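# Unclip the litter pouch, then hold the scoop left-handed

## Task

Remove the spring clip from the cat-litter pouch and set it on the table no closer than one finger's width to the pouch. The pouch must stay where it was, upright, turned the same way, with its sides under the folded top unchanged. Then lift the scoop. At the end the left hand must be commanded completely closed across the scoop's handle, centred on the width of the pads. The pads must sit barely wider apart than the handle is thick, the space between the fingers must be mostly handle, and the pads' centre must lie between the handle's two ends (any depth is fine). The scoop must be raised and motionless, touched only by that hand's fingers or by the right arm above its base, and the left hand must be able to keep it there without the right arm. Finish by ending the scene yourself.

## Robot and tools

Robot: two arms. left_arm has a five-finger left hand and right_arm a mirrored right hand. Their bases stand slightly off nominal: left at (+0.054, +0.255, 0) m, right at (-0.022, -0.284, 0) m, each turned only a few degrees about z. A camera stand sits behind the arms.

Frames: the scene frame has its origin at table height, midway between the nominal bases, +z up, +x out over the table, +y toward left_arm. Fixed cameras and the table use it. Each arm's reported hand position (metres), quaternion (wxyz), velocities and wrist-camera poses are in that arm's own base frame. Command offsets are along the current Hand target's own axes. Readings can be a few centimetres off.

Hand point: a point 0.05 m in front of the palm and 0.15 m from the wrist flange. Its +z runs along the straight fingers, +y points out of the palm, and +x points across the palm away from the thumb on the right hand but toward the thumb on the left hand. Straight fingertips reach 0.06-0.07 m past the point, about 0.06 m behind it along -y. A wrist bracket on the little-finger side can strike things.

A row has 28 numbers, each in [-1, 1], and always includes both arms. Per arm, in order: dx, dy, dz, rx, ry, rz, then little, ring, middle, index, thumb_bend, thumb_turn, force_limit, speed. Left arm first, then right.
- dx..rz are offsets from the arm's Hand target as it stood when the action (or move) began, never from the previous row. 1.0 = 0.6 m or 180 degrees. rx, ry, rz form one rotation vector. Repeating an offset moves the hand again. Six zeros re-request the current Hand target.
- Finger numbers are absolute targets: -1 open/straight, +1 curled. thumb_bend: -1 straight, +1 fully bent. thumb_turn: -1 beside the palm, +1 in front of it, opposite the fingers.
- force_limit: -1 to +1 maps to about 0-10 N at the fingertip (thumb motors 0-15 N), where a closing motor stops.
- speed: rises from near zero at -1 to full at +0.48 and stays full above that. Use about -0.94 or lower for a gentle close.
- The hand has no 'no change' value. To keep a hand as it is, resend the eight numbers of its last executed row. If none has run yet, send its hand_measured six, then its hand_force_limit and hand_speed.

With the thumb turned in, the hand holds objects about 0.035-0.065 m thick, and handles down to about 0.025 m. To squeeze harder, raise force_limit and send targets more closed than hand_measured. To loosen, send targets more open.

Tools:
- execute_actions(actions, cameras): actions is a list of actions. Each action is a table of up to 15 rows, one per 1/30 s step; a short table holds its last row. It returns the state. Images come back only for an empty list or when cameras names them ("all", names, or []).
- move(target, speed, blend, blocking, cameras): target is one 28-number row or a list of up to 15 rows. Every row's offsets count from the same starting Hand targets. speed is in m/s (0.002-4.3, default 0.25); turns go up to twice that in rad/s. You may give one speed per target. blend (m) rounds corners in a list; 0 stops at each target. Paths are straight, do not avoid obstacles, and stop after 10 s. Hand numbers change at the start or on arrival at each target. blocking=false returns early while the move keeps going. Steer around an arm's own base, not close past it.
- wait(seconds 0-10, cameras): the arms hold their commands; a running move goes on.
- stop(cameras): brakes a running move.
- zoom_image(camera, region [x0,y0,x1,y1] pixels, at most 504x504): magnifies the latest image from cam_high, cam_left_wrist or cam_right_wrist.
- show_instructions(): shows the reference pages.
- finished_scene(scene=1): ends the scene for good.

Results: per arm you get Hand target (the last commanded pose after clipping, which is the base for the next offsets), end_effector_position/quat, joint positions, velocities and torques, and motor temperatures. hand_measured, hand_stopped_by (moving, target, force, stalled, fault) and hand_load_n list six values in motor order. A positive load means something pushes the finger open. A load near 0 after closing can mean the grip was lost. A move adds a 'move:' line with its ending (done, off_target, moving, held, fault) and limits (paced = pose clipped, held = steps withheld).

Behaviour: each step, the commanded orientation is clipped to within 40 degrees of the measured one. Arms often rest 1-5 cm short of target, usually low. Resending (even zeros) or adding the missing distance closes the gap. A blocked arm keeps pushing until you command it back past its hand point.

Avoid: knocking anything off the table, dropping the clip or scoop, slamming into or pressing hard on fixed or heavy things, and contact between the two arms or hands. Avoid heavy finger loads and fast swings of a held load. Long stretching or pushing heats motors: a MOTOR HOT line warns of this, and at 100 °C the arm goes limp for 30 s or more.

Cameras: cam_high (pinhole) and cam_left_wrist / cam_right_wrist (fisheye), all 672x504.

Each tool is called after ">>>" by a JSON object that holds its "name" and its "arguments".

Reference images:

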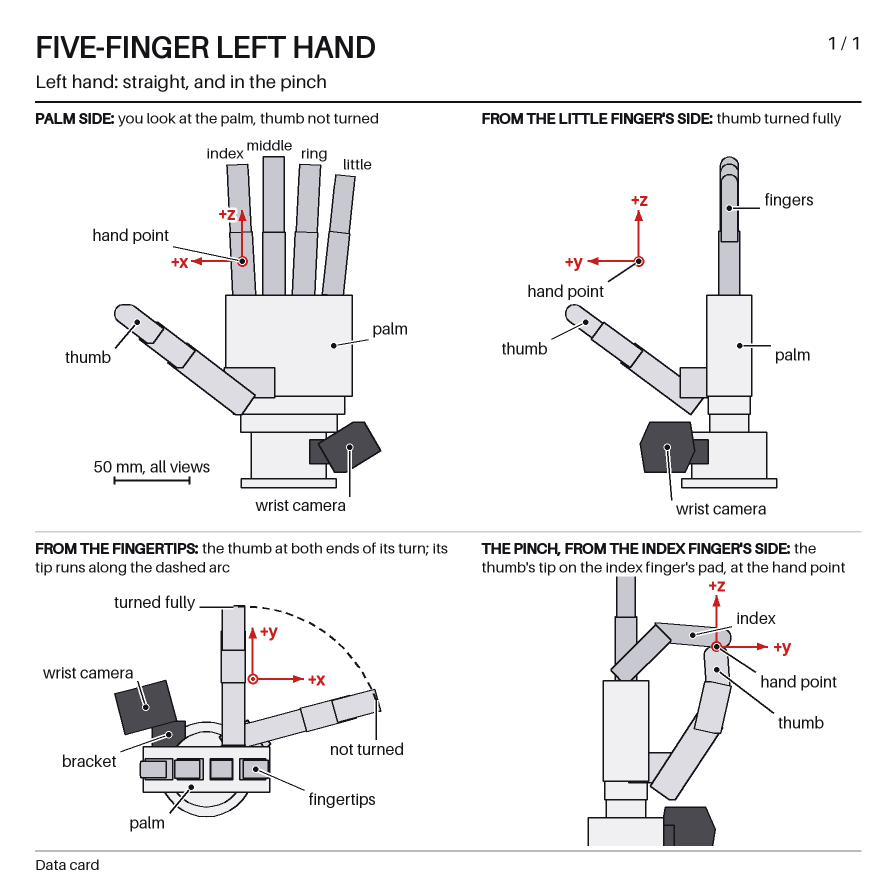

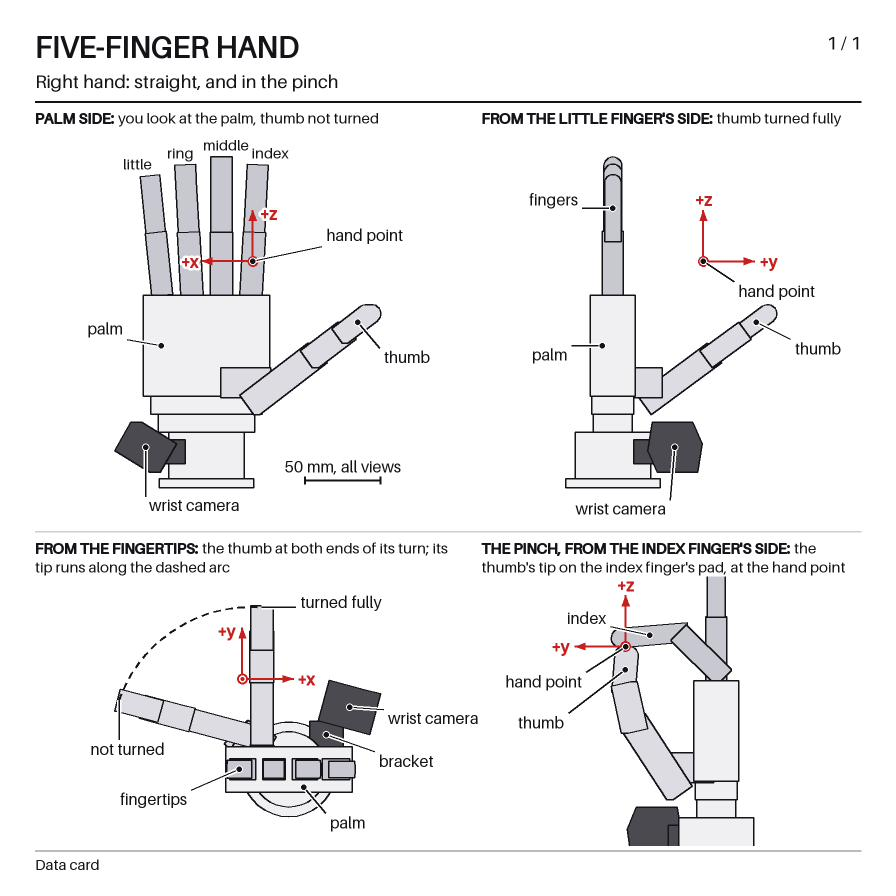

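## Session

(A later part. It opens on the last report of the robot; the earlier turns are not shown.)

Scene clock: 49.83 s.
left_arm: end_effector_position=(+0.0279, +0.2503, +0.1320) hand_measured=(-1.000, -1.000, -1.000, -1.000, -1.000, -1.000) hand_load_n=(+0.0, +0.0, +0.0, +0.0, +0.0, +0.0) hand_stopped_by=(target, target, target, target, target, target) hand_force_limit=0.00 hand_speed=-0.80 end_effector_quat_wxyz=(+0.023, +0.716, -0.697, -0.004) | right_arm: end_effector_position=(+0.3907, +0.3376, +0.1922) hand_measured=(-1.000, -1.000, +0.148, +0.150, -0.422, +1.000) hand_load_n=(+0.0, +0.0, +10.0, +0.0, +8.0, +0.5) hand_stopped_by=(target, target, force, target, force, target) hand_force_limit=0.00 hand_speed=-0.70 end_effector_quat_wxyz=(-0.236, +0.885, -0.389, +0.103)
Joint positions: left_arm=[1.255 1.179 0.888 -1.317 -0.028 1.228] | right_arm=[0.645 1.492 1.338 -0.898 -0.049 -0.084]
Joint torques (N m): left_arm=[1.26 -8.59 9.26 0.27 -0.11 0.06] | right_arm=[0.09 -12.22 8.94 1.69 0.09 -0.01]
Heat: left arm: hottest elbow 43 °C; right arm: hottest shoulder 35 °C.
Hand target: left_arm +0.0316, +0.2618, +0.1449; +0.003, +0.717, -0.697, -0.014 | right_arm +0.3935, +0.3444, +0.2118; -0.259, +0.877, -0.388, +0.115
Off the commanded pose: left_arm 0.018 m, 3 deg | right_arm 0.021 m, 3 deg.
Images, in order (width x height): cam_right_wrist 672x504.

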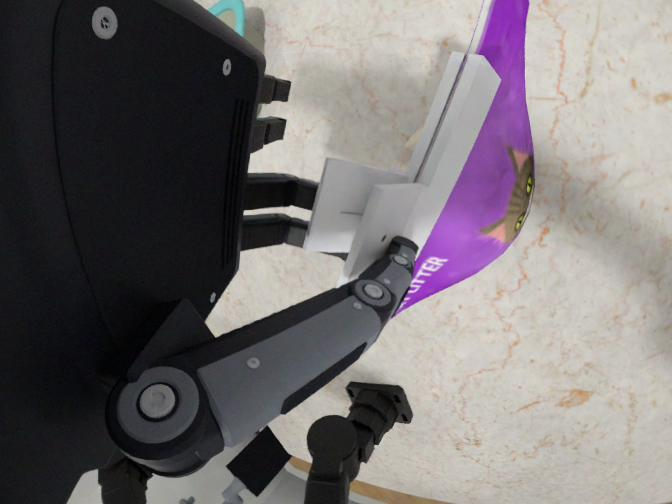

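>>> {"name": "execute_actions", "arguments": {"actions": [[[0,0,0,0,0,0,-1,-1,-1,-1,-1,-1,0,-0.8, 0,0,0,0,0,0,-1,-1,-0.05,-0.05,-0.6,1,0,-0.4]]], "cameras": []}}

>>> {"name": "move", "arguments": {"target": [0,0,0,0,0,0,-1,-1,-1,-1,-1,-1,0,-0.8, 0.0125,0,0,0,0,0,-1,-1,-0.05,-0.05,-0.6,1,0,-0.4], "speed": 0.1, "cameras": ["cam_right_wrist"]}}

>>> {"name": "zoom_image", "arguments": {"camera": "cam_right_wrist", "region": [250, 130, 490, 350]}}

Scene clock: 51.53 s.
left_arm: end_effector_position=(+0.0279, +0.2503, +0.1320) hand_measured=(-1.000, -1.000, -1.000, -1.000, -1.000, -1.000) hand_load_n=(+0.0, +0.0, +0.0, +0.0, +0.0, +0.0) hand_stopped_by=(target, target, target, target, target, target) hand_force_limit=0.00 hand_speed=-0.80 end_effector_quat_wxyz=(+0.023, +0.716, -0.697, -0.004) | right_arm: end_effector_position=(+0.3906, +0.3376, +0.1930) hand_measured=(-1.000, -1.000, -0.050, -0.050, -0.600, +1.000) hand_load_n=(+0.0, +0.0, +0.0, +0.0, +0.0, +0.0) hand_stopped_by=(target, target, target, target, target, target) hand_force_limit=0.00 hand_speed=-0.40 end_effector_quat_wxyz=(-0.237, +0.884, -0.389, +0.104)
Joint positions: left_arm=[1.255 1.179 0.888 -1.317 -0.028 1.228] | right_arm=[0.645 1.49 1.338 -0.898 -0.049 -0.084]
Joint torques (N m): left_arm=[1.08 -8.64 9.26 0.24 -0.1 0.07] | right_arm=[0.21 -12.34 8.9 1.76 0.1 -0.01]
Heat: left arm: hottest elbow 43 °C; right arm: hottest shoulder 35 °C.
Hand target: left_arm +0.0316, +0.2618, +0.1449; +0.003, +0.717, -0.697, -0.014 | right_arm +0.3935, +0.3444, +0.2118; -0.259, +0.877, -0.388, +0.115
Off the commanded pose: left_arm 0.018 m, 3 deg | right_arm 0.020 m, 3 deg.
No camera images: "cameras" was empty.

Scene clock: 52.53 s.
left_arm: end_effector_position=(+0.0279, +0.2503, +0.1320) hand_measured=(-1.000, -1.000, -1.000, -1.000, -1.000, -1.000) hand_load_n=(+0.0, +0.0, +0.0, +0.0, +0.0, +0.0) hand_stopped_by=(target, target, target, target, target, target) hand_force_limit=0.00 hand_speed=-0.80 end_effector_quat_wxyz=(+0.023, +0.716, -0.697, -0.004) | right_arm: end_effector_position=(+0.3902, +0.3380, +0.1931) hand_measured=(-1.000, -1.000, -0.050, -0.050, -0.600, +1.000) hand_load_n=(+0.0, +0.0, +0.0, +0.0, +0.0, +0.0) hand_stopped_by=(target, target, target, target, target, target) hand_force_limit=0.00 hand_speed=-0.40 end_effector_quat_wxyz=(-0.238, +0.884, -0.388, +0.102)
Joint positions: left_arm=[1.255 1.179 0.888 -1.317 -0.028 1.228] | right_arm=[0.645 1.49 1.338 -0.898 -0.052 -0.084]
Joint torques (N m): left_arm=[1.44 -8.7 9.29 0.24 -0.11 0.07] | right_arm=[-0.91 -12.16 9.11 1.69 -0.09 -0.14]
Heat: left arm: hottest elbow 44 °C; right arm: hottest shoulder 35 °C.
Hand target: left_arm +0.0316, +0.2618, +0.1449; +0.003, +0.717, -0.697, -0.014 | right_arm +0.3985, +0.3389, +0.2118; -0.259, +0.877, -0.388, +0.115
Off the commanded pose: left_arm 0.018 m, 3 deg | right_arm 0.021 m, 3 deg.
move: off_target (left_arm, right_arm)
Images, in order (width x height): cam_right_wrist 672x504.

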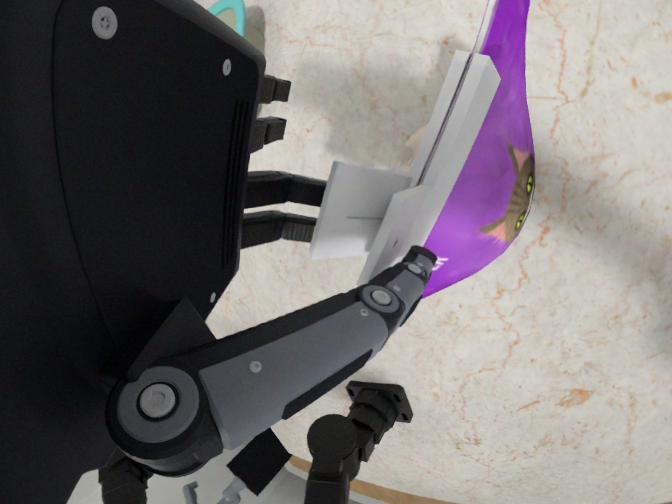

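Scaled by 2.100 from the camera's 672x504 image, which has a finer 960x720 frame.

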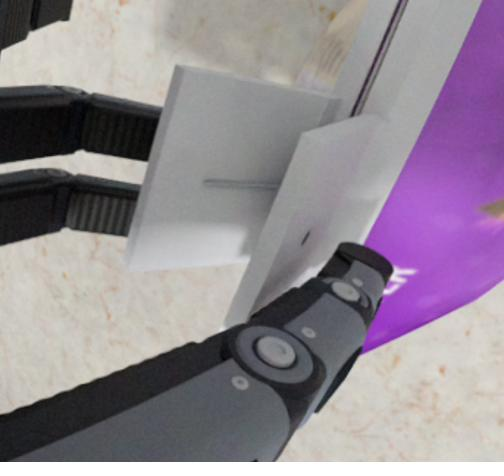

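>>> {"name": "move", "arguments": {"target": [0,0,0,0,0,0,-1,-1,-1,-1,-1,-1,0,-0.8, 0.012,0,0,0,0,0,-1,-1,-0.05,-0.05,-0.6,1,0,-0.4], "speed": 0.1, "cameras": ["cam_right_wrist"]}}

>>> {"name": "zoom_image", "arguments": {"camera": "cam_right_wrist", "region": [250, 130, 490, 350]}}

Scene clock: 53.80 s.
left_arm: end_effector_position=(+0.0279, +0.2503, +0.1320) hand_measured=(-1.000, -1.000, -1.000, -1.000, -1.000, -1.000) hand_load_n=(+0.0, +0.0, +0.0, +0.0, -0.5, +0.0) hand_stopped_by=(target, target, target, target, target, target) hand_force_limit=0.00 hand_speed=-0.80 end_effector_quat_wxyz=(+0.023, +0.716, -0.697, -0.004) | right_arm: end_effector_position=(+0.3939, +0.3336, +0.1933) hand_measured=(-1.000, -1.000, -0.050, -0.050, -0.600, +1.000) hand_load_n=(+0.0, +0.0, +0.0, +0.0, +0.0, +0.0) hand_stopped_by=(target, target, target, target, target, target) hand_force_limit=0.00 hand_speed=-0.40 end_effector_quat_wxyz=(-0.239, +0.882, -0.393, +0.101)
Joint positions: left_arm=[1.255 1.179 0.888 -1.317 -0.028 1.228] | right_arm=[0.632 1.49 1.338 -0.898 -0.06 -0.085]
Joint torques (N m): left_arm=[1.08 -8.7 9.28 0.31 -0.11 0.07] | right_arm=[-0.85 -11.81 9.28 1.63 -0.1 -0.24]
Heat: left arm: hottest elbow 44 °C; right arm: hottest shoulder 35 °C.
Hand target: left_arm +0.0316, +0.2618, +0.1449; +0.003, +0.717, -0.697, -0.014 | right_arm +0.4034, +0.3335, +0.2118; -0.259, +0.877, -0.388, +0.115
Off the commanded pose: left_arm 0.018 m, 3 deg | right_arm 0.021 m, 3 deg.
move: off_target (left_arm, right_arm)
Images, in order (width x height): cam_right_wrist 672x504.

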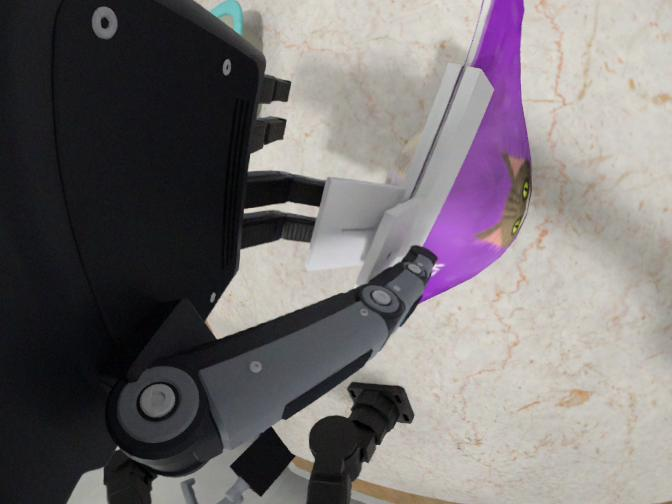

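Scaled by 2.100 from the camera's 672x504 image, which has a finer 960x720 frame.

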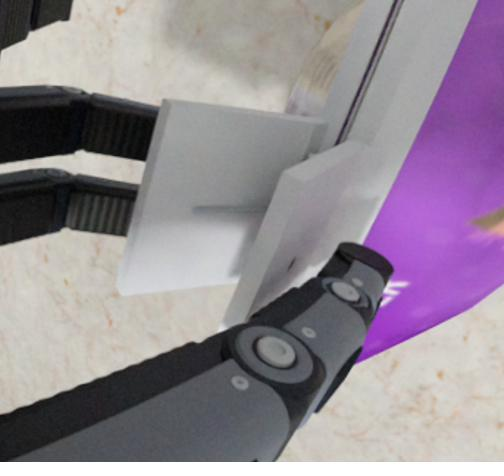

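>>> {"name": "execute_actions", "arguments": {"actions": [[[0,0,0,0,0,0,-1,-1,-1,-1,-1,-1,0,-0.8, 0,0,0,0,0,0,-1,-1,0.15,0.15,-0.4,1,0.3,-0.7]]], "cameras": ["cam_right_wrist"]}}

>>> {"name": "zoom_image", "arguments": {"camera": "cam_right_wrist", "region": [250, 130, 490, 350]}}

Scene clock: 54.87 s.
left_arm: end_effector_position=(+0.0279, +0.2503, +0.1320) hand_measured=(-1.000, -1.000, -1.000, -1.000, -1.000, -1.000) hand_load_n=(+0.0, +0.0, +0.0, +0.0, +0.0, +0.0) hand_stopped_by=(target, target, target, target, target, target) hand_force_limit=0.00 hand_speed=-0.80 end_effector_quat_wxyz=(+0.023, +0.716, -0.697, -0.004) | right_arm: end_effector_position=(+0.3938, +0.3336, +0.1933) hand_measured=(-1.000, -1.000, +0.148, +0.150, -0.410, +1.000) hand_load_n=(+0.0, +0.0, +10.0, +2.5, +11.0, +0.5) hand_stopped_by=(target, target, force, target, force, target) hand_force_limit=0.30 hand_speed=-0.70 end_effector_quat_wxyz=(-0.239, +0.882, -0.393, +0.101)
Joint positions: left_arm=[1.255 1.179 0.888 -1.317 -0.028 1.228] | right_arm=[0.632 1.49 1.338 -0.898 -0.06 -0.086]
Joint torques (N m): left_arm=[1.14 -8.7 9.26 0.27 -0.1 0.06] | right_arm=[-0.79 -11.81 9.26 1.68 -0.1 -0.23]
Heat: left arm: hottest elbow 44 °C; right arm: hottest shoulder 35 °C.
Hand target: left_arm +0.0316, +0.2618, +0.1449; +0.003, +0.717, -0.697, -0.014 | right_arm +0.4034, +0.3336, +0.2118; -0.259, +0.877, -0.388, +0.115
Off the commanded pose: left_arm 0.018 m, 3 deg | right_arm 0.021 m, 3 deg.
Images, in order (width x height): cam_right_wrist 672x504.

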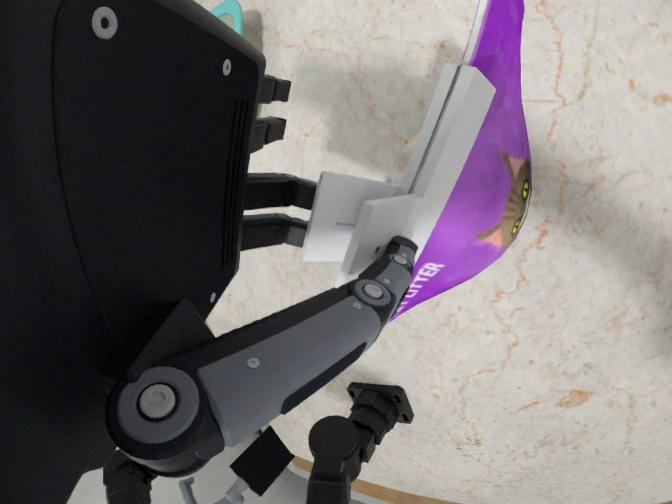

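Scaled by 2.100 from the camera's 672x504 image, which has a finer 960x720 frame.

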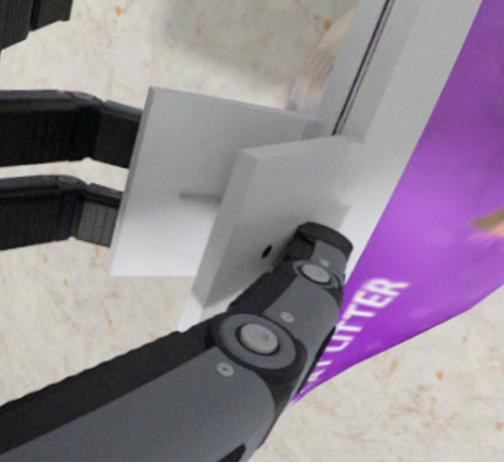

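>>> {"name": "execute_actions", "arguments": {"actions": [[[0,0,0,0,0,0,-1,-1,-1,-1,-1,-1,0,-0.8, 0,0,0,0,0,0,-1,-1,0.35,0.4,-0.15,1,1,-0.6]]], "cameras": ["cam_high","cam_right_wrist"]}}

>>> {"name": "zoom_image", "arguments": {"camera": "cam_right_wrist", "region": [250, 130, 490, 350]}}

>>> {"name": "zoom_image", "arguments": {"camera": "cam_high", "region": [310, 90, 400, 220]}}

Scene clock: 56.00 s.
left_arm: end_effector_position=(+0.0279, +0.2503, +0.1320) hand_measured=(-1.000, -1.000, -1.000, -1.000, -1.000, -1.000) hand_load_n=(+0.0, -0.5, +0.0, +0.0, +0.0, -0.5) hand_stopped_by=(target, target, target, target, target, target) hand_force_limit=0.00 hand_speed=-0.80 end_effector_quat_wxyz=(+0.023, +0.716, -0.697, -0.004) | right_arm: end_effector_position=(+0.3933, +0.3341, +0.1933) hand_measured=(-1.000, -1.000, +0.148, +0.178, -0.404, +1.000) hand_load_n=(+0.0, +0.0, +7.0, +12.0, +17.5, -1.0) hand_stopped_by=(target, target, force, force, force, target) hand_force_limit=1.00 hand_speed=-0.60 end_effector_quat_wxyz=(-0.239, +0.883, -0.391, +0.101)
Joint positions: left_arm=[1.255 1.179 0.888 -1.317 -0.028 1.228] | right_arm=[0.633 1.49 1.338 -0.898 -0.06 -0.087]
Joint torques (N m): left_arm=[1.08 -8.64 9.26 0.28 -0.12 0.07] | right_arm=[-0.97 -11.99 9.29 1.65 -0.11 -0.22]
Heat: left arm: hottest elbow 44 °C; right arm: hottest shoulder 35 °C.
Hand target: left_arm +0.0316, +0.2618, +0.1449; +0.003, +0.717, -0.697, -0.014 | right_arm +0.4034, +0.3336, +0.2118; -0.259, +0.877, -0.388, +0.115
Off the commanded pose: left_arm 0.018 m, 3 deg | right_arm 0.021 m, 3 deg.
Images, in order (width x height): cam_high 672x504, cam_right_wrist 672x504.

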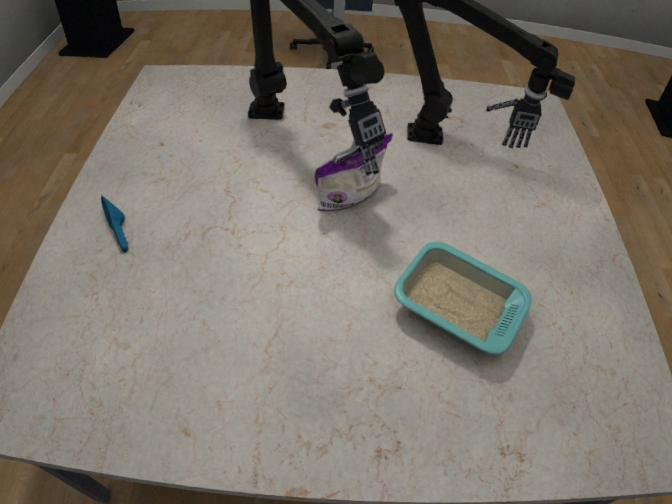

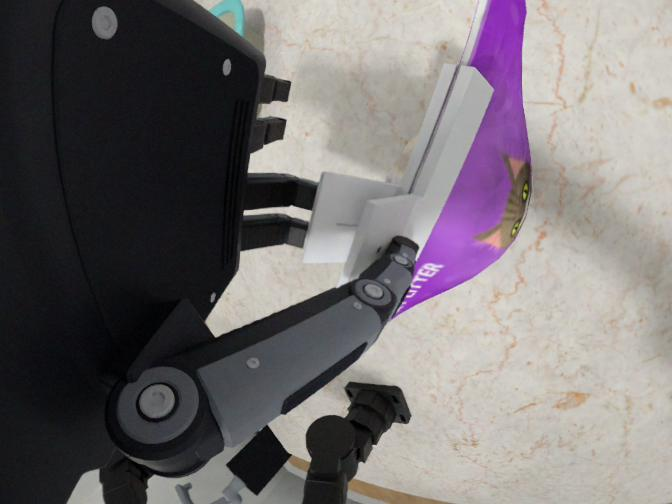

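Scaled by 2.100 from the camera's 672x504 image, which has a finer 960x720 frame.

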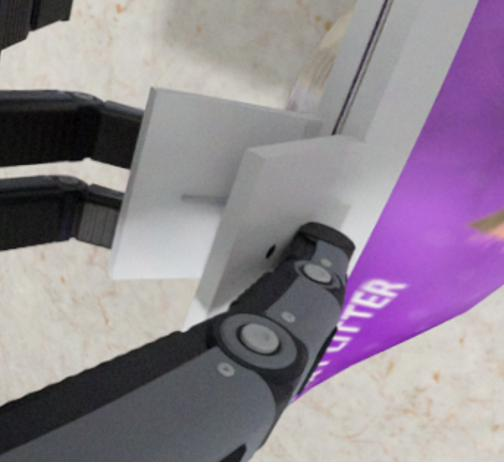

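Scaled by 3.877 from the camera's 672x504 image, which has a finer 960x720 frame.

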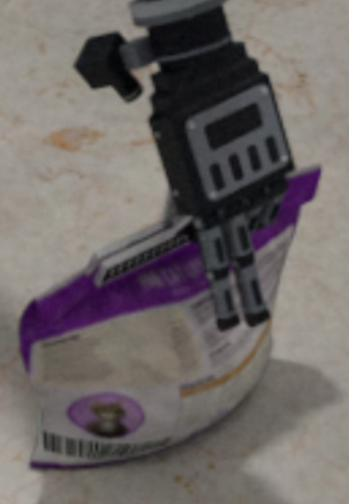

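>>> {"name": "zoom_image", "arguments": {"camera": "cam_right_wrist", "region": [370, 40, 510, 260]}}

Scaled by 2.291 from the camera's 672x504 image, which has a finer 960x720 frame.

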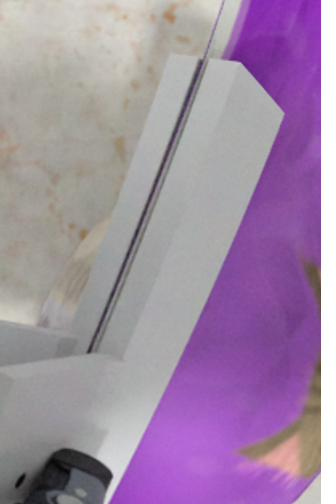

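>>> {"name": "execute_actions", "arguments": {"actions": [[[0,0,0,0,0,0,-1,-1,-1,-1,-1,-1,0,-0.8, 0,0,0,0,0,0,-1,-1,-0.1,-0.1,-0.7,1,0,-0.4]]], "cameras": []}}

>>> {"name": "move", "arguments": {"target": [0,0,0,0,0,0,-1,-1,-1,-1,-1,-1,0,-0.8, 0,-0.0127,-0.0078,-0.048,0,0,-1,-1,-0.1,-0.1,-0.7,1,0,-0.4], "speed": 0.1, "cameras": ["cam_right_wrist"]}}

>>> {"name": "zoom_image", "arguments": {"camera": "cam_right_wrist", "region": [250, 130, 490, 350]}}

Scene clock: 59.50 s.
left_arm: end_effector_position=(+0.0279, +0.2503, +0.1320) hand_measured=(-1.000, -1.000, -1.000, -1.000, -1.000, -1.000) hand_load_n=(+0.0, +0.0, +0.0, +0.0, +0.0, +0.0) hand_stopped_by=(target, target, target, target, target, target) hand_force_limit=0.00 hand_speed=-0.80 end_effector_quat_wxyz=(+0.023, +0.716, -0.697, -0.004) | right_arm: end_effector_position=(+0.3939, +0.3335, +0.1933) hand_measured=(-1.000, -1.000, -0.100, -0.100, -0.700, +1.000) hand_load_n=(+0.0, +0.0, +0.0, +0.0, +0.0, +0.0) hand_stopped_by=(target, target, target, target, target, target) hand_force_limit=0.00 hand_speed=-0.40 end_effector_quat_wxyz=(-0.239, +0.883, -0.392, +0.101)
Joint positions: left_arm=[1.255 1.179 0.888 -1.317 -0.028 1.228] | right_arm=[0.632 1.49 1.338 -0.898 -0.06 -0.087]
Joint torques (N m): left_arm=[1.14 -8.53 9.28 0.28 -0.11 0.08] | right_arm=[-0.85 -11.87 9.26 1.62 -0.09 -0.21]
Heat: left arm: hottest elbow 44 °C; right arm: hottest shoulder 35 °C.
Hand target: left_arm +0.0316, +0.2618, +0.1449; +0.003, +0.717, -0.697, -0.014 | right_arm +0.4034, +0.3335, +0.2118; -0.259, +0.877, -0.388, +0.115
Off the commanded pose: left_arm 0.018 m, 3 deg | right_arm 0.021 m, 3 deg.
No camera images: "cameras" was empty.

Scene clock: 61.13 s.
left_arm: end_effector_position=(+0.0279, +0.2503, +0.1320) hand_measured=(-1.000, -1.000, -1.000, -1.000, -1.000, -1.000) hand_load_n=(+0.0, +0.0, +0.0, +0.0, +0.0, +0.0) hand_stopped_by=(target, target, target, target, target, target) hand_force_limit=0.00 hand_speed=-0.80 end_effector_quat_wxyz=(+0.023, +0.716, -0.697, -0.004) | right_arm: end_effector_position=(+0.3928, +0.3296, +0.1960) hand_measured=(-1.000, -1.000, -0.100, -0.100, -0.700, +1.000) hand_load_n=(+0.0, +0.0, +0.0, +0.0, +0.0, +0.0) hand_stopped_by=(target, target, target, target, target, target) hand_force_limit=0.00 hand_speed=-0.40 end_effector_quat_wxyz=(-0.175, +0.896, -0.402, +0.072)
Joint positions: left_arm=[1.255 1.179 0.888 -1.317 -0.028 1.228] | right_arm=[0.632 1.576 1.467 -1.084 -0.047 -0.087]
Joint torques (N m): left_arm=[1.26 -8.64 9.33 0.31 -0.11 0.07] | right_arm=[-0.5 -11.16 12.56 0.21 0.1 -0.22]
Heat: left arm: hottest elbow 44 °C; right arm: hottest shoulder 35 °C.
Hand target: left_arm +0.0316, +0.2618, +0.1449; +0.003, +0.717, -0.697, -0.014 | right_arm +0.4062, +0.3361, +0.2199; -0.192, +0.894, -0.396, +0.085
Off the commanded pose: left_arm 0.018 m, 3 deg | right_arm 0.028 m, 3 deg.
move: off_target (left_arm, right_arm)
Images, in order (width x height): cam_right_wrist 672x504.

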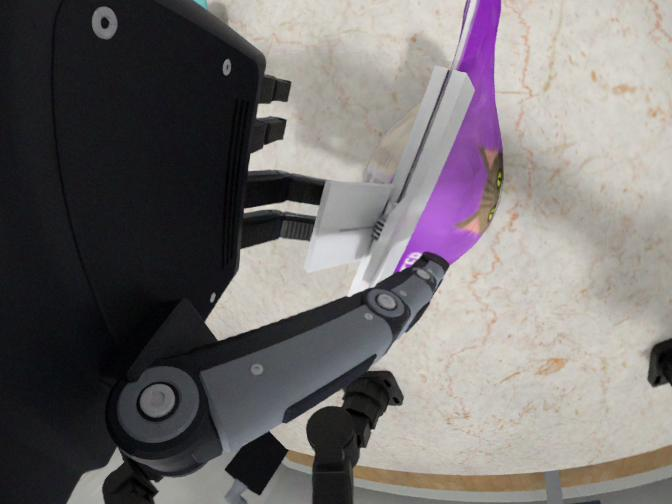

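Scaled by 2.100 from the camera's 672x504 image, which has a finer 960x720 frame.

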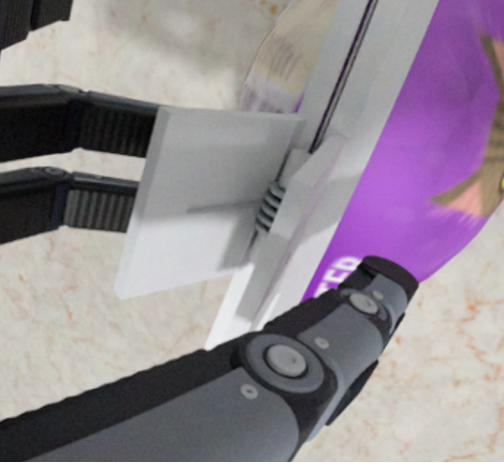

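>>> {"name": "move", "arguments": {"target": [0,0,0,0,0,0,-1,-1,-1,-1,-1,-1,0,-0.8, 0,-0.0155,-0.005,0,0,0,-1,-1,-0.1,-0.1,-0.7,1,0,-0.4], "speed": 0.1, "cameras": ["cam_right_wrist"]}}

>>> {"name": "zoom_image", "arguments": {"camera": "cam_right_wrist", "region": [250, 130, 490, 350]}}

Scene clock: 62.60 s.
left_arm: end_effector_position=(+0.0279, +0.2503, +0.1320) hand_measured=(-1.000, -1.000, -1.000, -1.000, -1.000, -1.000) hand_load_n=(+0.0, +0.0, +0.0, +0.0, +0.0, +0.0) hand_stopped_by=(target, target, target, target, target, target) hand_force_limit=0.00 hand_speed=-0.80 end_effector_quat_wxyz=(+0.023, +0.716, -0.697, -0.004) | right_arm: end_effector_position=(+0.3989, +0.3340, +0.2022) hand_measured=(-1.000, -1.000, -0.100, -0.100, -0.700, +1.000) hand_load_n=(+0.0, +0.0, +0.0, +0.0, +0.0, +0.0) hand_stopped_by=(target, target, target, target, target, target) hand_force_limit=0.00 hand_speed=-0.40 end_effector_quat_wxyz=(-0.174, +0.896, -0.402, +0.072)
Joint positions: left_arm=[1.255 1.179 0.888 -1.317 -0.028 1.228] | right_arm=[0.632 1.595 1.505 -1.104 -0.046 -0.087]
Joint torques (N m): left_arm=[1.2 -8.7 9.28 0.29 -0.11 0.08] | right_arm=[-0.21 -11.69 12.59 0.17 0.1 -0.22]
Heat: left arm: hottest elbow 44 °C; right arm: hottest shoulder 35 °C.
Hand target: left_arm +0.0316, +0.2618, +0.1449; +0.003, +0.717, -0.697, -0.014 | right_arm +0.4116, +0.3410, +0.2264; -0.193, +0.894, -0.396, +0.085
Off the commanded pose: left_arm 0.018 m, 3 deg | right_arm 0.028 m, 3 deg.
move: off_target (left_arm, right_arm)
Images, in order (width x height): cam_right_wrist 672x504.

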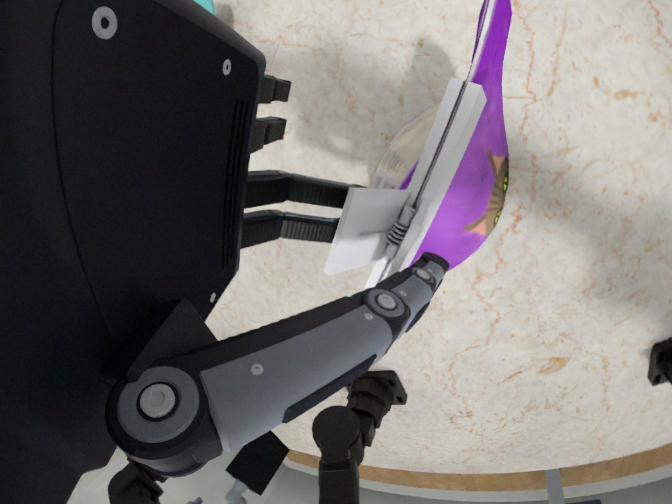

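Scaled by 2.100 from the camera's 672x504 image, which has a finer 960x720 frame.

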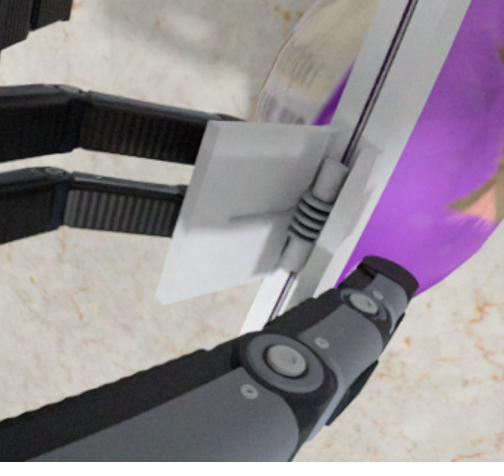

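>>> {"name": "execute_actions", "arguments": {"actions": [[[0,0,0,0,0,0,-1,-1,-1,-1,-1,-1,0,-0.8, 0,0,0,0,0,0,-1,-1,0.2,0.2,-0.4,1,1,-0.6]]], "cameras": ["cam_right_wrist"]}}

>>> {"name": "zoom_image", "arguments": {"camera": "cam_right_wrist", "region": [250, 130, 490, 350]}}

Scene clock: 63.83 s.
left_arm: end_effector_position=(+0.0279, +0.2503, +0.1320) hand_measured=(-1.000, -1.000, -1.000, -1.000, -1.000, -1.000) hand_load_n=(+0.0, +0.0, +0.0, +0.0, +0.0, +0.0) hand_stopped_by=(target, target, target, target, target, target) hand_force_limit=0.00 hand_speed=-0.80 end_effector_quat_wxyz=(+0.023, +0.716, -0.697, -0.004) | right_arm: end_effector_position=(+0.3990, +0.3357, +0.2004) hand_measured=(-1.000, -1.000, +0.150, +0.196, -0.524, +1.000) hand_load_n=(+0.5, +0.0, +7.0, +12.5, +15.0, -1.5) hand_stopped_by=(target, target, force, force, force, target) hand_force_limit=1.00 hand_speed=-0.60 end_effector_quat_wxyz=(-0.173, +0.897, -0.401, +0.072)
Joint positions: left_arm=[1.255 1.179 0.888 -1.317 -0.028 1.228] | right_arm=[0.635 1.601 1.508 -1.105 -0.045 -0.087]
Joint torques (N m): left_arm=[1.2 -8.7 9.26 0.29 -0.1 0.05] | right_arm=[-0.26 -11.99 12.41 0.18 0.05 -0.22]
Heat: left arm: hottest elbow 44 °C; right arm: hottest shoulder 35 °C.
Hand target: left_arm +0.0316, +0.2618, +0.1449; +0.003, +0.717, -0.697, -0.014 | right_arm +0.4116, +0.3409, +0.2264; -0.192, +0.894, -0.396, +0.085
Off the commanded pose: left_arm 0.018 m, 3 deg | right_arm 0.029 m, 3 deg.
Images, in order (width x height): cam_right_wrist 672x504.

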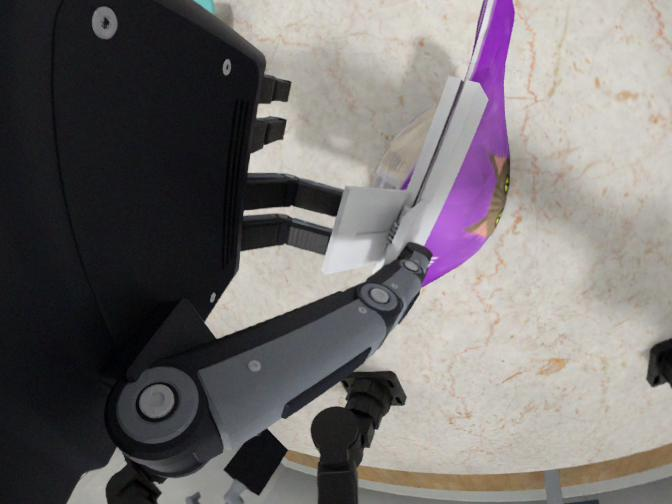

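Scaled by 2.100 from the camera's 672x504 image, which has a finer 960x720 frame.

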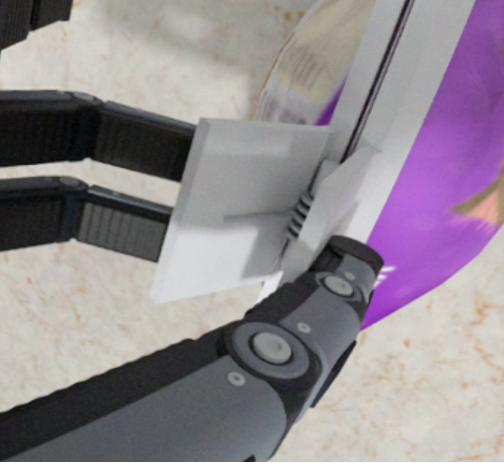

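>>> {"name": "wait", "arguments": {"seconds": 0, "cameras": ["cam_high"]}}

>>> {"name": "zoom_image", "arguments": {"camera": "cam_high", "region": [310, 110, 400, 220]}}

>>> {"name": "zoom_image", "arguments": {"camera": "cam_right_wrist", "region": [370, 170, 470, 300]}}

Scene clock: 64.67 s.
left_arm: end_effector_position=(+0.0279, +0.2503, +0.1320) hand_measured=(-1.000, -1.000, -1.000, -1.000, -1.000, -1.000) hand_load_n=(+0.0, +0.0, +0.0, +0.0, +0.0, +0.0) hand_stopped_by=(target, target, target, target, target, target) hand_force_limit=0.00 hand_speed=-0.80 end_effector_quat_wxyz=(+0.023, +0.716, -0.697, -0.004) | right_arm: end_effector_position=(+0.3990, +0.3357, +0.2004) hand_measured=(-1.000, -1.000, +0.150, +0.196, -0.524, +1.000) hand_load_n=(+0.0, +0.0, +7.0, +12.5, +15.0, -1.5) hand_stopped_by=(target, target, force, force, force, target) hand_force_limit=1.00 hand_speed=-0.60 end_effector_quat_wxyz=(-0.173, +0.897, -0.401, +0.072)
Joint positions: left_arm=[1.255 1.179 0.888 -1.317 -0.028 1.228] | right_arm=[0.635 1.601 1.508 -1.105 -0.045 -0.087]
Joint torques (N m): left_arm=[1.26 -8.88 9.26 0.29 -0.12 0.07] | right_arm=[-0.38 -11.93 12.38 0.21 0.06 -0.21]
Heat: left arm: hottest elbow 45 °C; right arm: hottest shoulder 35 °C.
Hand target: left_arm +0.0316, +0.2618, +0.1449; +0.003, +0.717, -0.697, -0.014 | right_arm +0.4116, +0.3409, +0.2264; -0.192, +0.894, -0.396, +0.085
Off the commanded pose: left_arm 0.018 m, 3 deg | right_arm 0.029 m, 3 deg.
Images, in order (width x height): cam_high 672x504.

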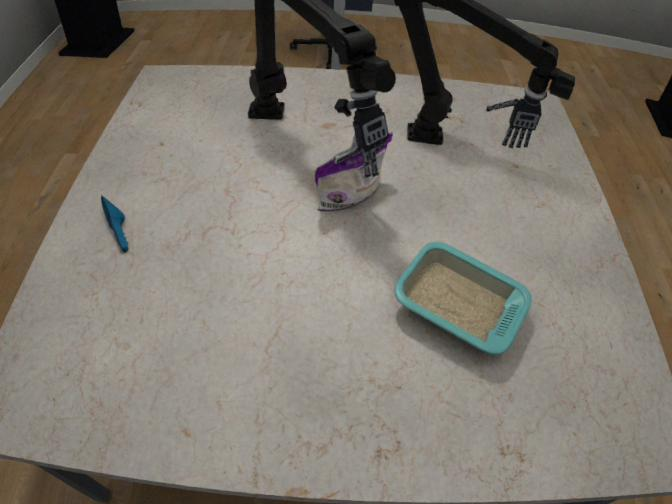

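Scaled by 4.582 from the camera's 672x504 image, which has a finer 960x720 frame.

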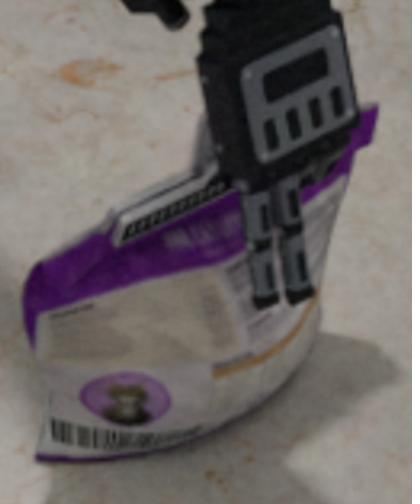

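This scene's latest camera images include none from cam_right_wrist. They are from: cam_high. cam_right_wrist's image comes with the result of a call that names it in "cameras".

>>> {"name": "execute_actions", "arguments": {"actions": [], "cameras": ["cam_high","cam_right_wrist"]}}

Scene clock: 66.50 s.
left_arm: end_effector_position=(+0.0279, +0.2503, +0.1320) hand_measured=(-1.000, -1.000, -1.000, -1.000, -1.000, -1.000) hand_load_n=(+0.0, +0.0, +0.0, +0.0, +0.0, +0.0) hand_stopped_by=(target, target, target, target, target, target) hand_force_limit=0.00 hand_speed=-0.80 end_effector_quat_wxyz=(+0.023, +0.716, -0.697, -0.004) | right_arm: end_effector_position=(+0.3990, +0.3357, +0.2004) hand_measured=(-1.000, -1.000, +0.150, +0.196, -0.524, +1.000) hand_load_n=(+0.0, +0.0, +7.0, +12.5, +15.0, -1.5) hand_stopped_by=(target, target, force, force, force, target) hand_force_limit=1.00 hand_speed=-0.60 end_effector_quat_wxyz=(-0.173, +0.897, -0.401, +0.072)
Joint positions: left_arm=[1.255 1.179 0.888 -1.317 -0.028 1.228] | right_arm=[0.635 1.601 1.508 -1.105 -0.045 -0.087]
Joint velocities: within noise
Joint torques (N m): left_arm=[1.08 -8.59 9.31 0.31 -0.11 0.06] | right_arm=[-0.26 -11.87 12.4 0.14 0.05 -0.21]
Motor temperatures (°C): left_arm=[29 35 45 30 32 26] | right_arm=[27 35 33 27 26 30]
Heat: left arm: hottest elbow 45 °C; right arm: hottest shoulder 35 °C.
Hand target: left_arm +0.0316, +0.2618, +0.1449; +0.003, +0.717, -0.697, -0.014 | right_arm +0.4116, +0.3409, +0.2264; -0.192, +0.894, -0.396, +0.085
Off the commanded pose: left_arm 0.018 m, 3 deg | right_arm 0.029 m, 3 deg.
Images, in order (width x height): cam_high 672x504, cam_right_wrist 672x504.

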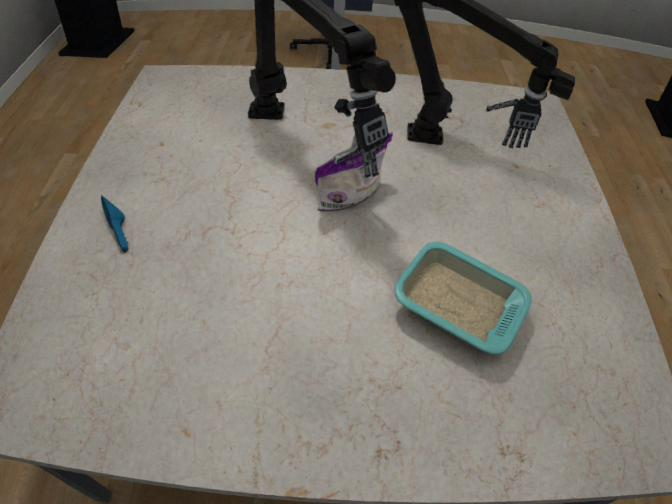

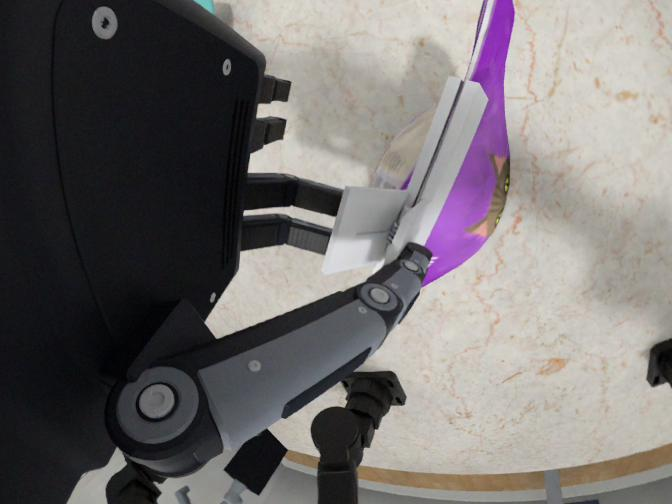

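>>> {"name": "zoom_image", "arguments": {"camera": "cam_right_wrist", "region": [300, 60, 540, 300]}}

>>> {"name": "zoom_image", "arguments": {"camera": "cam_high", "region": [290, 90, 430, 220]}}

Scaled by 2.100 from the camera's 672x504 image, which has a finer 960x720 frame.

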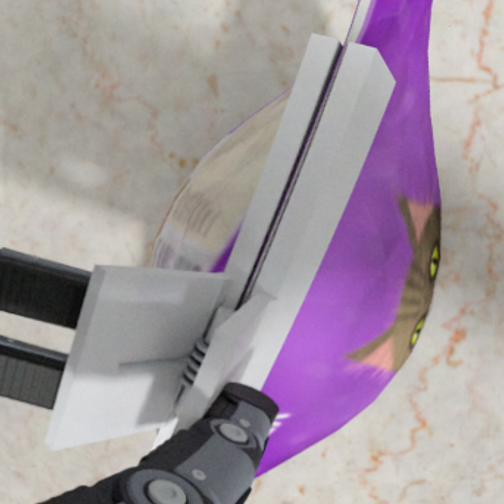

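Scaled by 3.600 from the camera's 672x504 image, which has a finer 960x720 frame.

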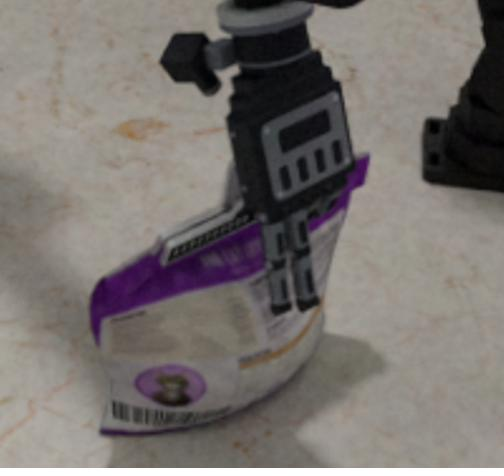

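>>> {"name": "zoom_image", "arguments": {"camera": "cam_right_wrist", "region": [380, 70, 500, 190]}}

>>> {"name": "zoom_image", "arguments": {"camera": "cam_right_wrist", "region": [320, 170, 440, 290]}}

>>> {"name": "zoom_image", "arguments": {"camera": "cam_high", "region": [320, 130, 400, 190]}}

Scaled by 4.200 from the camera's 672x504 image, which has a finer 960x720 frame.

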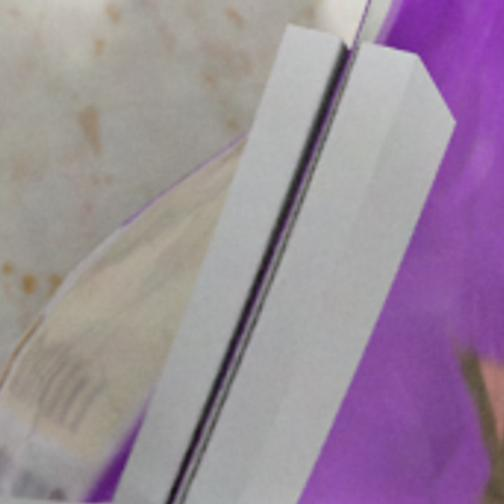

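Scaled by 4.200 from the camera's 672x504 image, which has a finer 960x720 frame.

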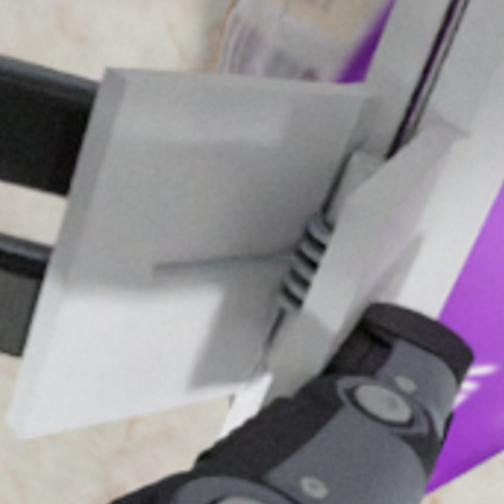

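Scaled by 6.300 from the camera's 672x504 image, which has a finer 960x720 frame.

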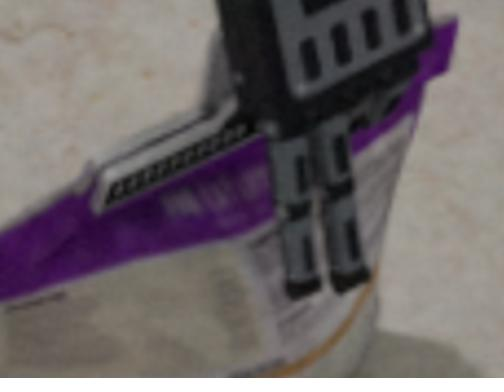

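>>> {"name": "move", "arguments": {"target": [0,0,0,0,0,0,-1,-1,-1,-1,-1,-1,0,-0.8, 0,-0.015,-0.0133,0,0,0,-1,-1,0.2,0.2,-0.4,1,1,-0.6], "speed": 0.04, "cameras": ["cam_high","cam_right_wrist"]}}

Scene clock: 71.43 s.
left_arm: end_effector_position=(+0.0279, +0.2503, +0.1320) hand_measured=(-1.000, -1.000, -1.000, -1.000, -1.000, -1.000) hand_load_n=(+0.0, +0.0, +0.0, +0.0, +0.0, +0.0) hand_stopped_by=(target, target, target, target, target, target) hand_force_limit=0.00 hand_speed=-0.80 end_effector_quat_wxyz=(+0.023, +0.716, -0.697, -0.004) | right_arm: end_effector_position=(+0.3998, +0.3360, +0.2011) hand_measured=(-1.000, -1.000, +0.150, +0.196, -0.524, +1.000) hand_load_n=(+0.0, +0.0, +6.5, +12.5, +15.0, -1.5) hand_stopped_by=(target, target, force, force, force, target) hand_force_limit=1.00 hand_speed=-0.60 end_effector_quat_wxyz=(-0.163, +0.899, -0.402, +0.067)
Joint positions: left_arm=[1.255 1.179 0.888 -1.317 -0.028 1.228] | right_arm=[0.635 1.618 1.533 -1.134 -0.044 -0.087]
Joint torques (N m): left_arm=[1.08 -8.7 9.28 0.32 -0.12 0.07] | right_arm=[-0.03 -12.86 13.65 0.12 0.05 -0.2]
Heat: left arm: hottest elbow 45 °C; right arm: hottest shoulder 35 °C.
Hand target: left_arm +0.0316, +0.2618, +0.1449; +0.003, +0.717, -0.697, -0.014 | right_arm +0.4152, +0.3443, +0.2374; -0.192, +0.894, -0.396, +0.085
Off the commanded pose: left_arm 0.018 m, 3 deg | right_arm 0.040 m, 4 deg.
move: off_target (left_arm, right_arm)
Images, in order (width x height): cam_high 672x504, cam_right_wrist 672x504.

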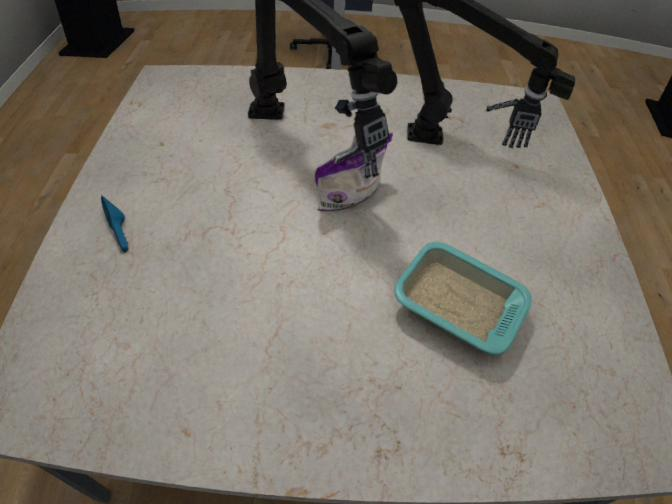

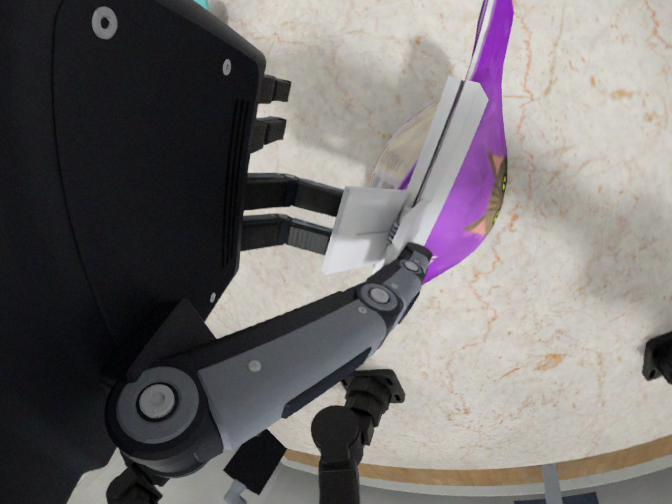

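>>> {"name": "move", "arguments": {"target": [0,0,0,0,0,0,-1,-1,-1,-1,-1,-1,0,-0.8, 0,-0.0125,-0.011,0,0,0,-1,-1,0.2,0.2,-0.4,1,1,-0.6], "speed": 0.04, "cameras": ["cam_high","cam_right_wrist"]}}

Scene clock: 72.67 s.
left_arm: end_effector_position=(+0.0279, +0.2503, +0.1320) hand_measured=(-1.000, -1.000, -1.000, -1.000, -1.000, -1.000) hand_load_n=(+0.0, +0.0, +0.0, +0.0, +0.0, +0.0) hand_stopped_by=(target, target, target, target, target, target) hand_force_limit=0.00 hand_speed=-0.80 end_effector_quat_wxyz=(+0.023, +0.716, -0.697, -0.004) | right_arm: end_effector_position=(+0.4005, +0.3364, +0.2005) hand_measured=(-1.000, -1.000, +0.150, +0.196, -0.524, +1.000) hand_load_n=(+0.0, +0.0, +6.5, +12.5, +15.0, -1.0) hand_stopped_by=(target, target, force, force, force, target) hand_force_limit=1.00 hand_speed=-0.60 end_effector_quat_wxyz=(-0.153, +0.900, -0.403, +0.062)
Joint positions: left_arm=[1.255 1.179 0.888 -1.317 -0.028 1.228] | right_arm=[0.635 1.636 1.556 -1.162 -0.043 -0.087]
Joint torques (N m): left_arm=[1.26 -8.59 9.31 0.28 -0.1 0.07] | right_arm=[-0.09 -13.74 14.48 0.2 0.03 -0.2]
Heat: left arm: hottest elbow 45 °C; right arm: hottest shoulder 35 °C.
Hand target: left_arm +0.0316, +0.2618, +0.1449; +0.003, +0.717, -0.697, -0.014 | right_arm +0.4183, +0.3470, +0.2465; -0.192, +0.894, -0.396, +0.085
Off the commanded pose: left_arm 0.018 m, 3 deg | right_arm 0.050 m, 5 deg.
move: off_target (left_arm, right_arm)
Images, in order (width x height): cam_high 672x504, cam_right_wrist 672x504.

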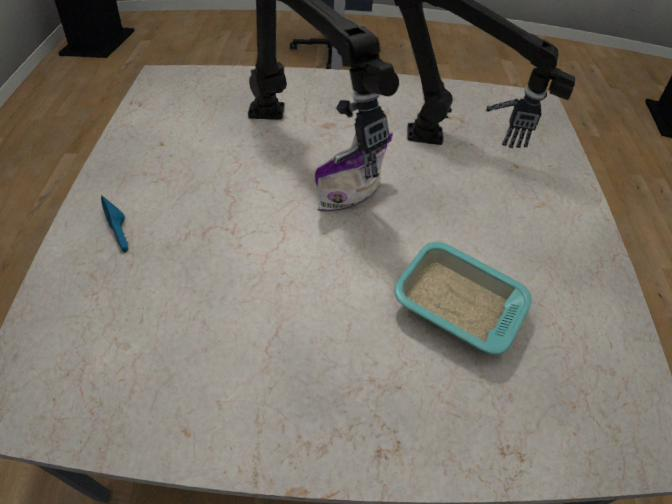

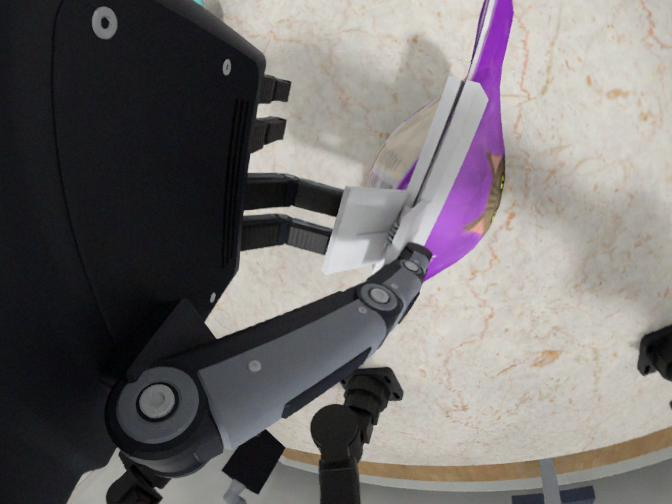

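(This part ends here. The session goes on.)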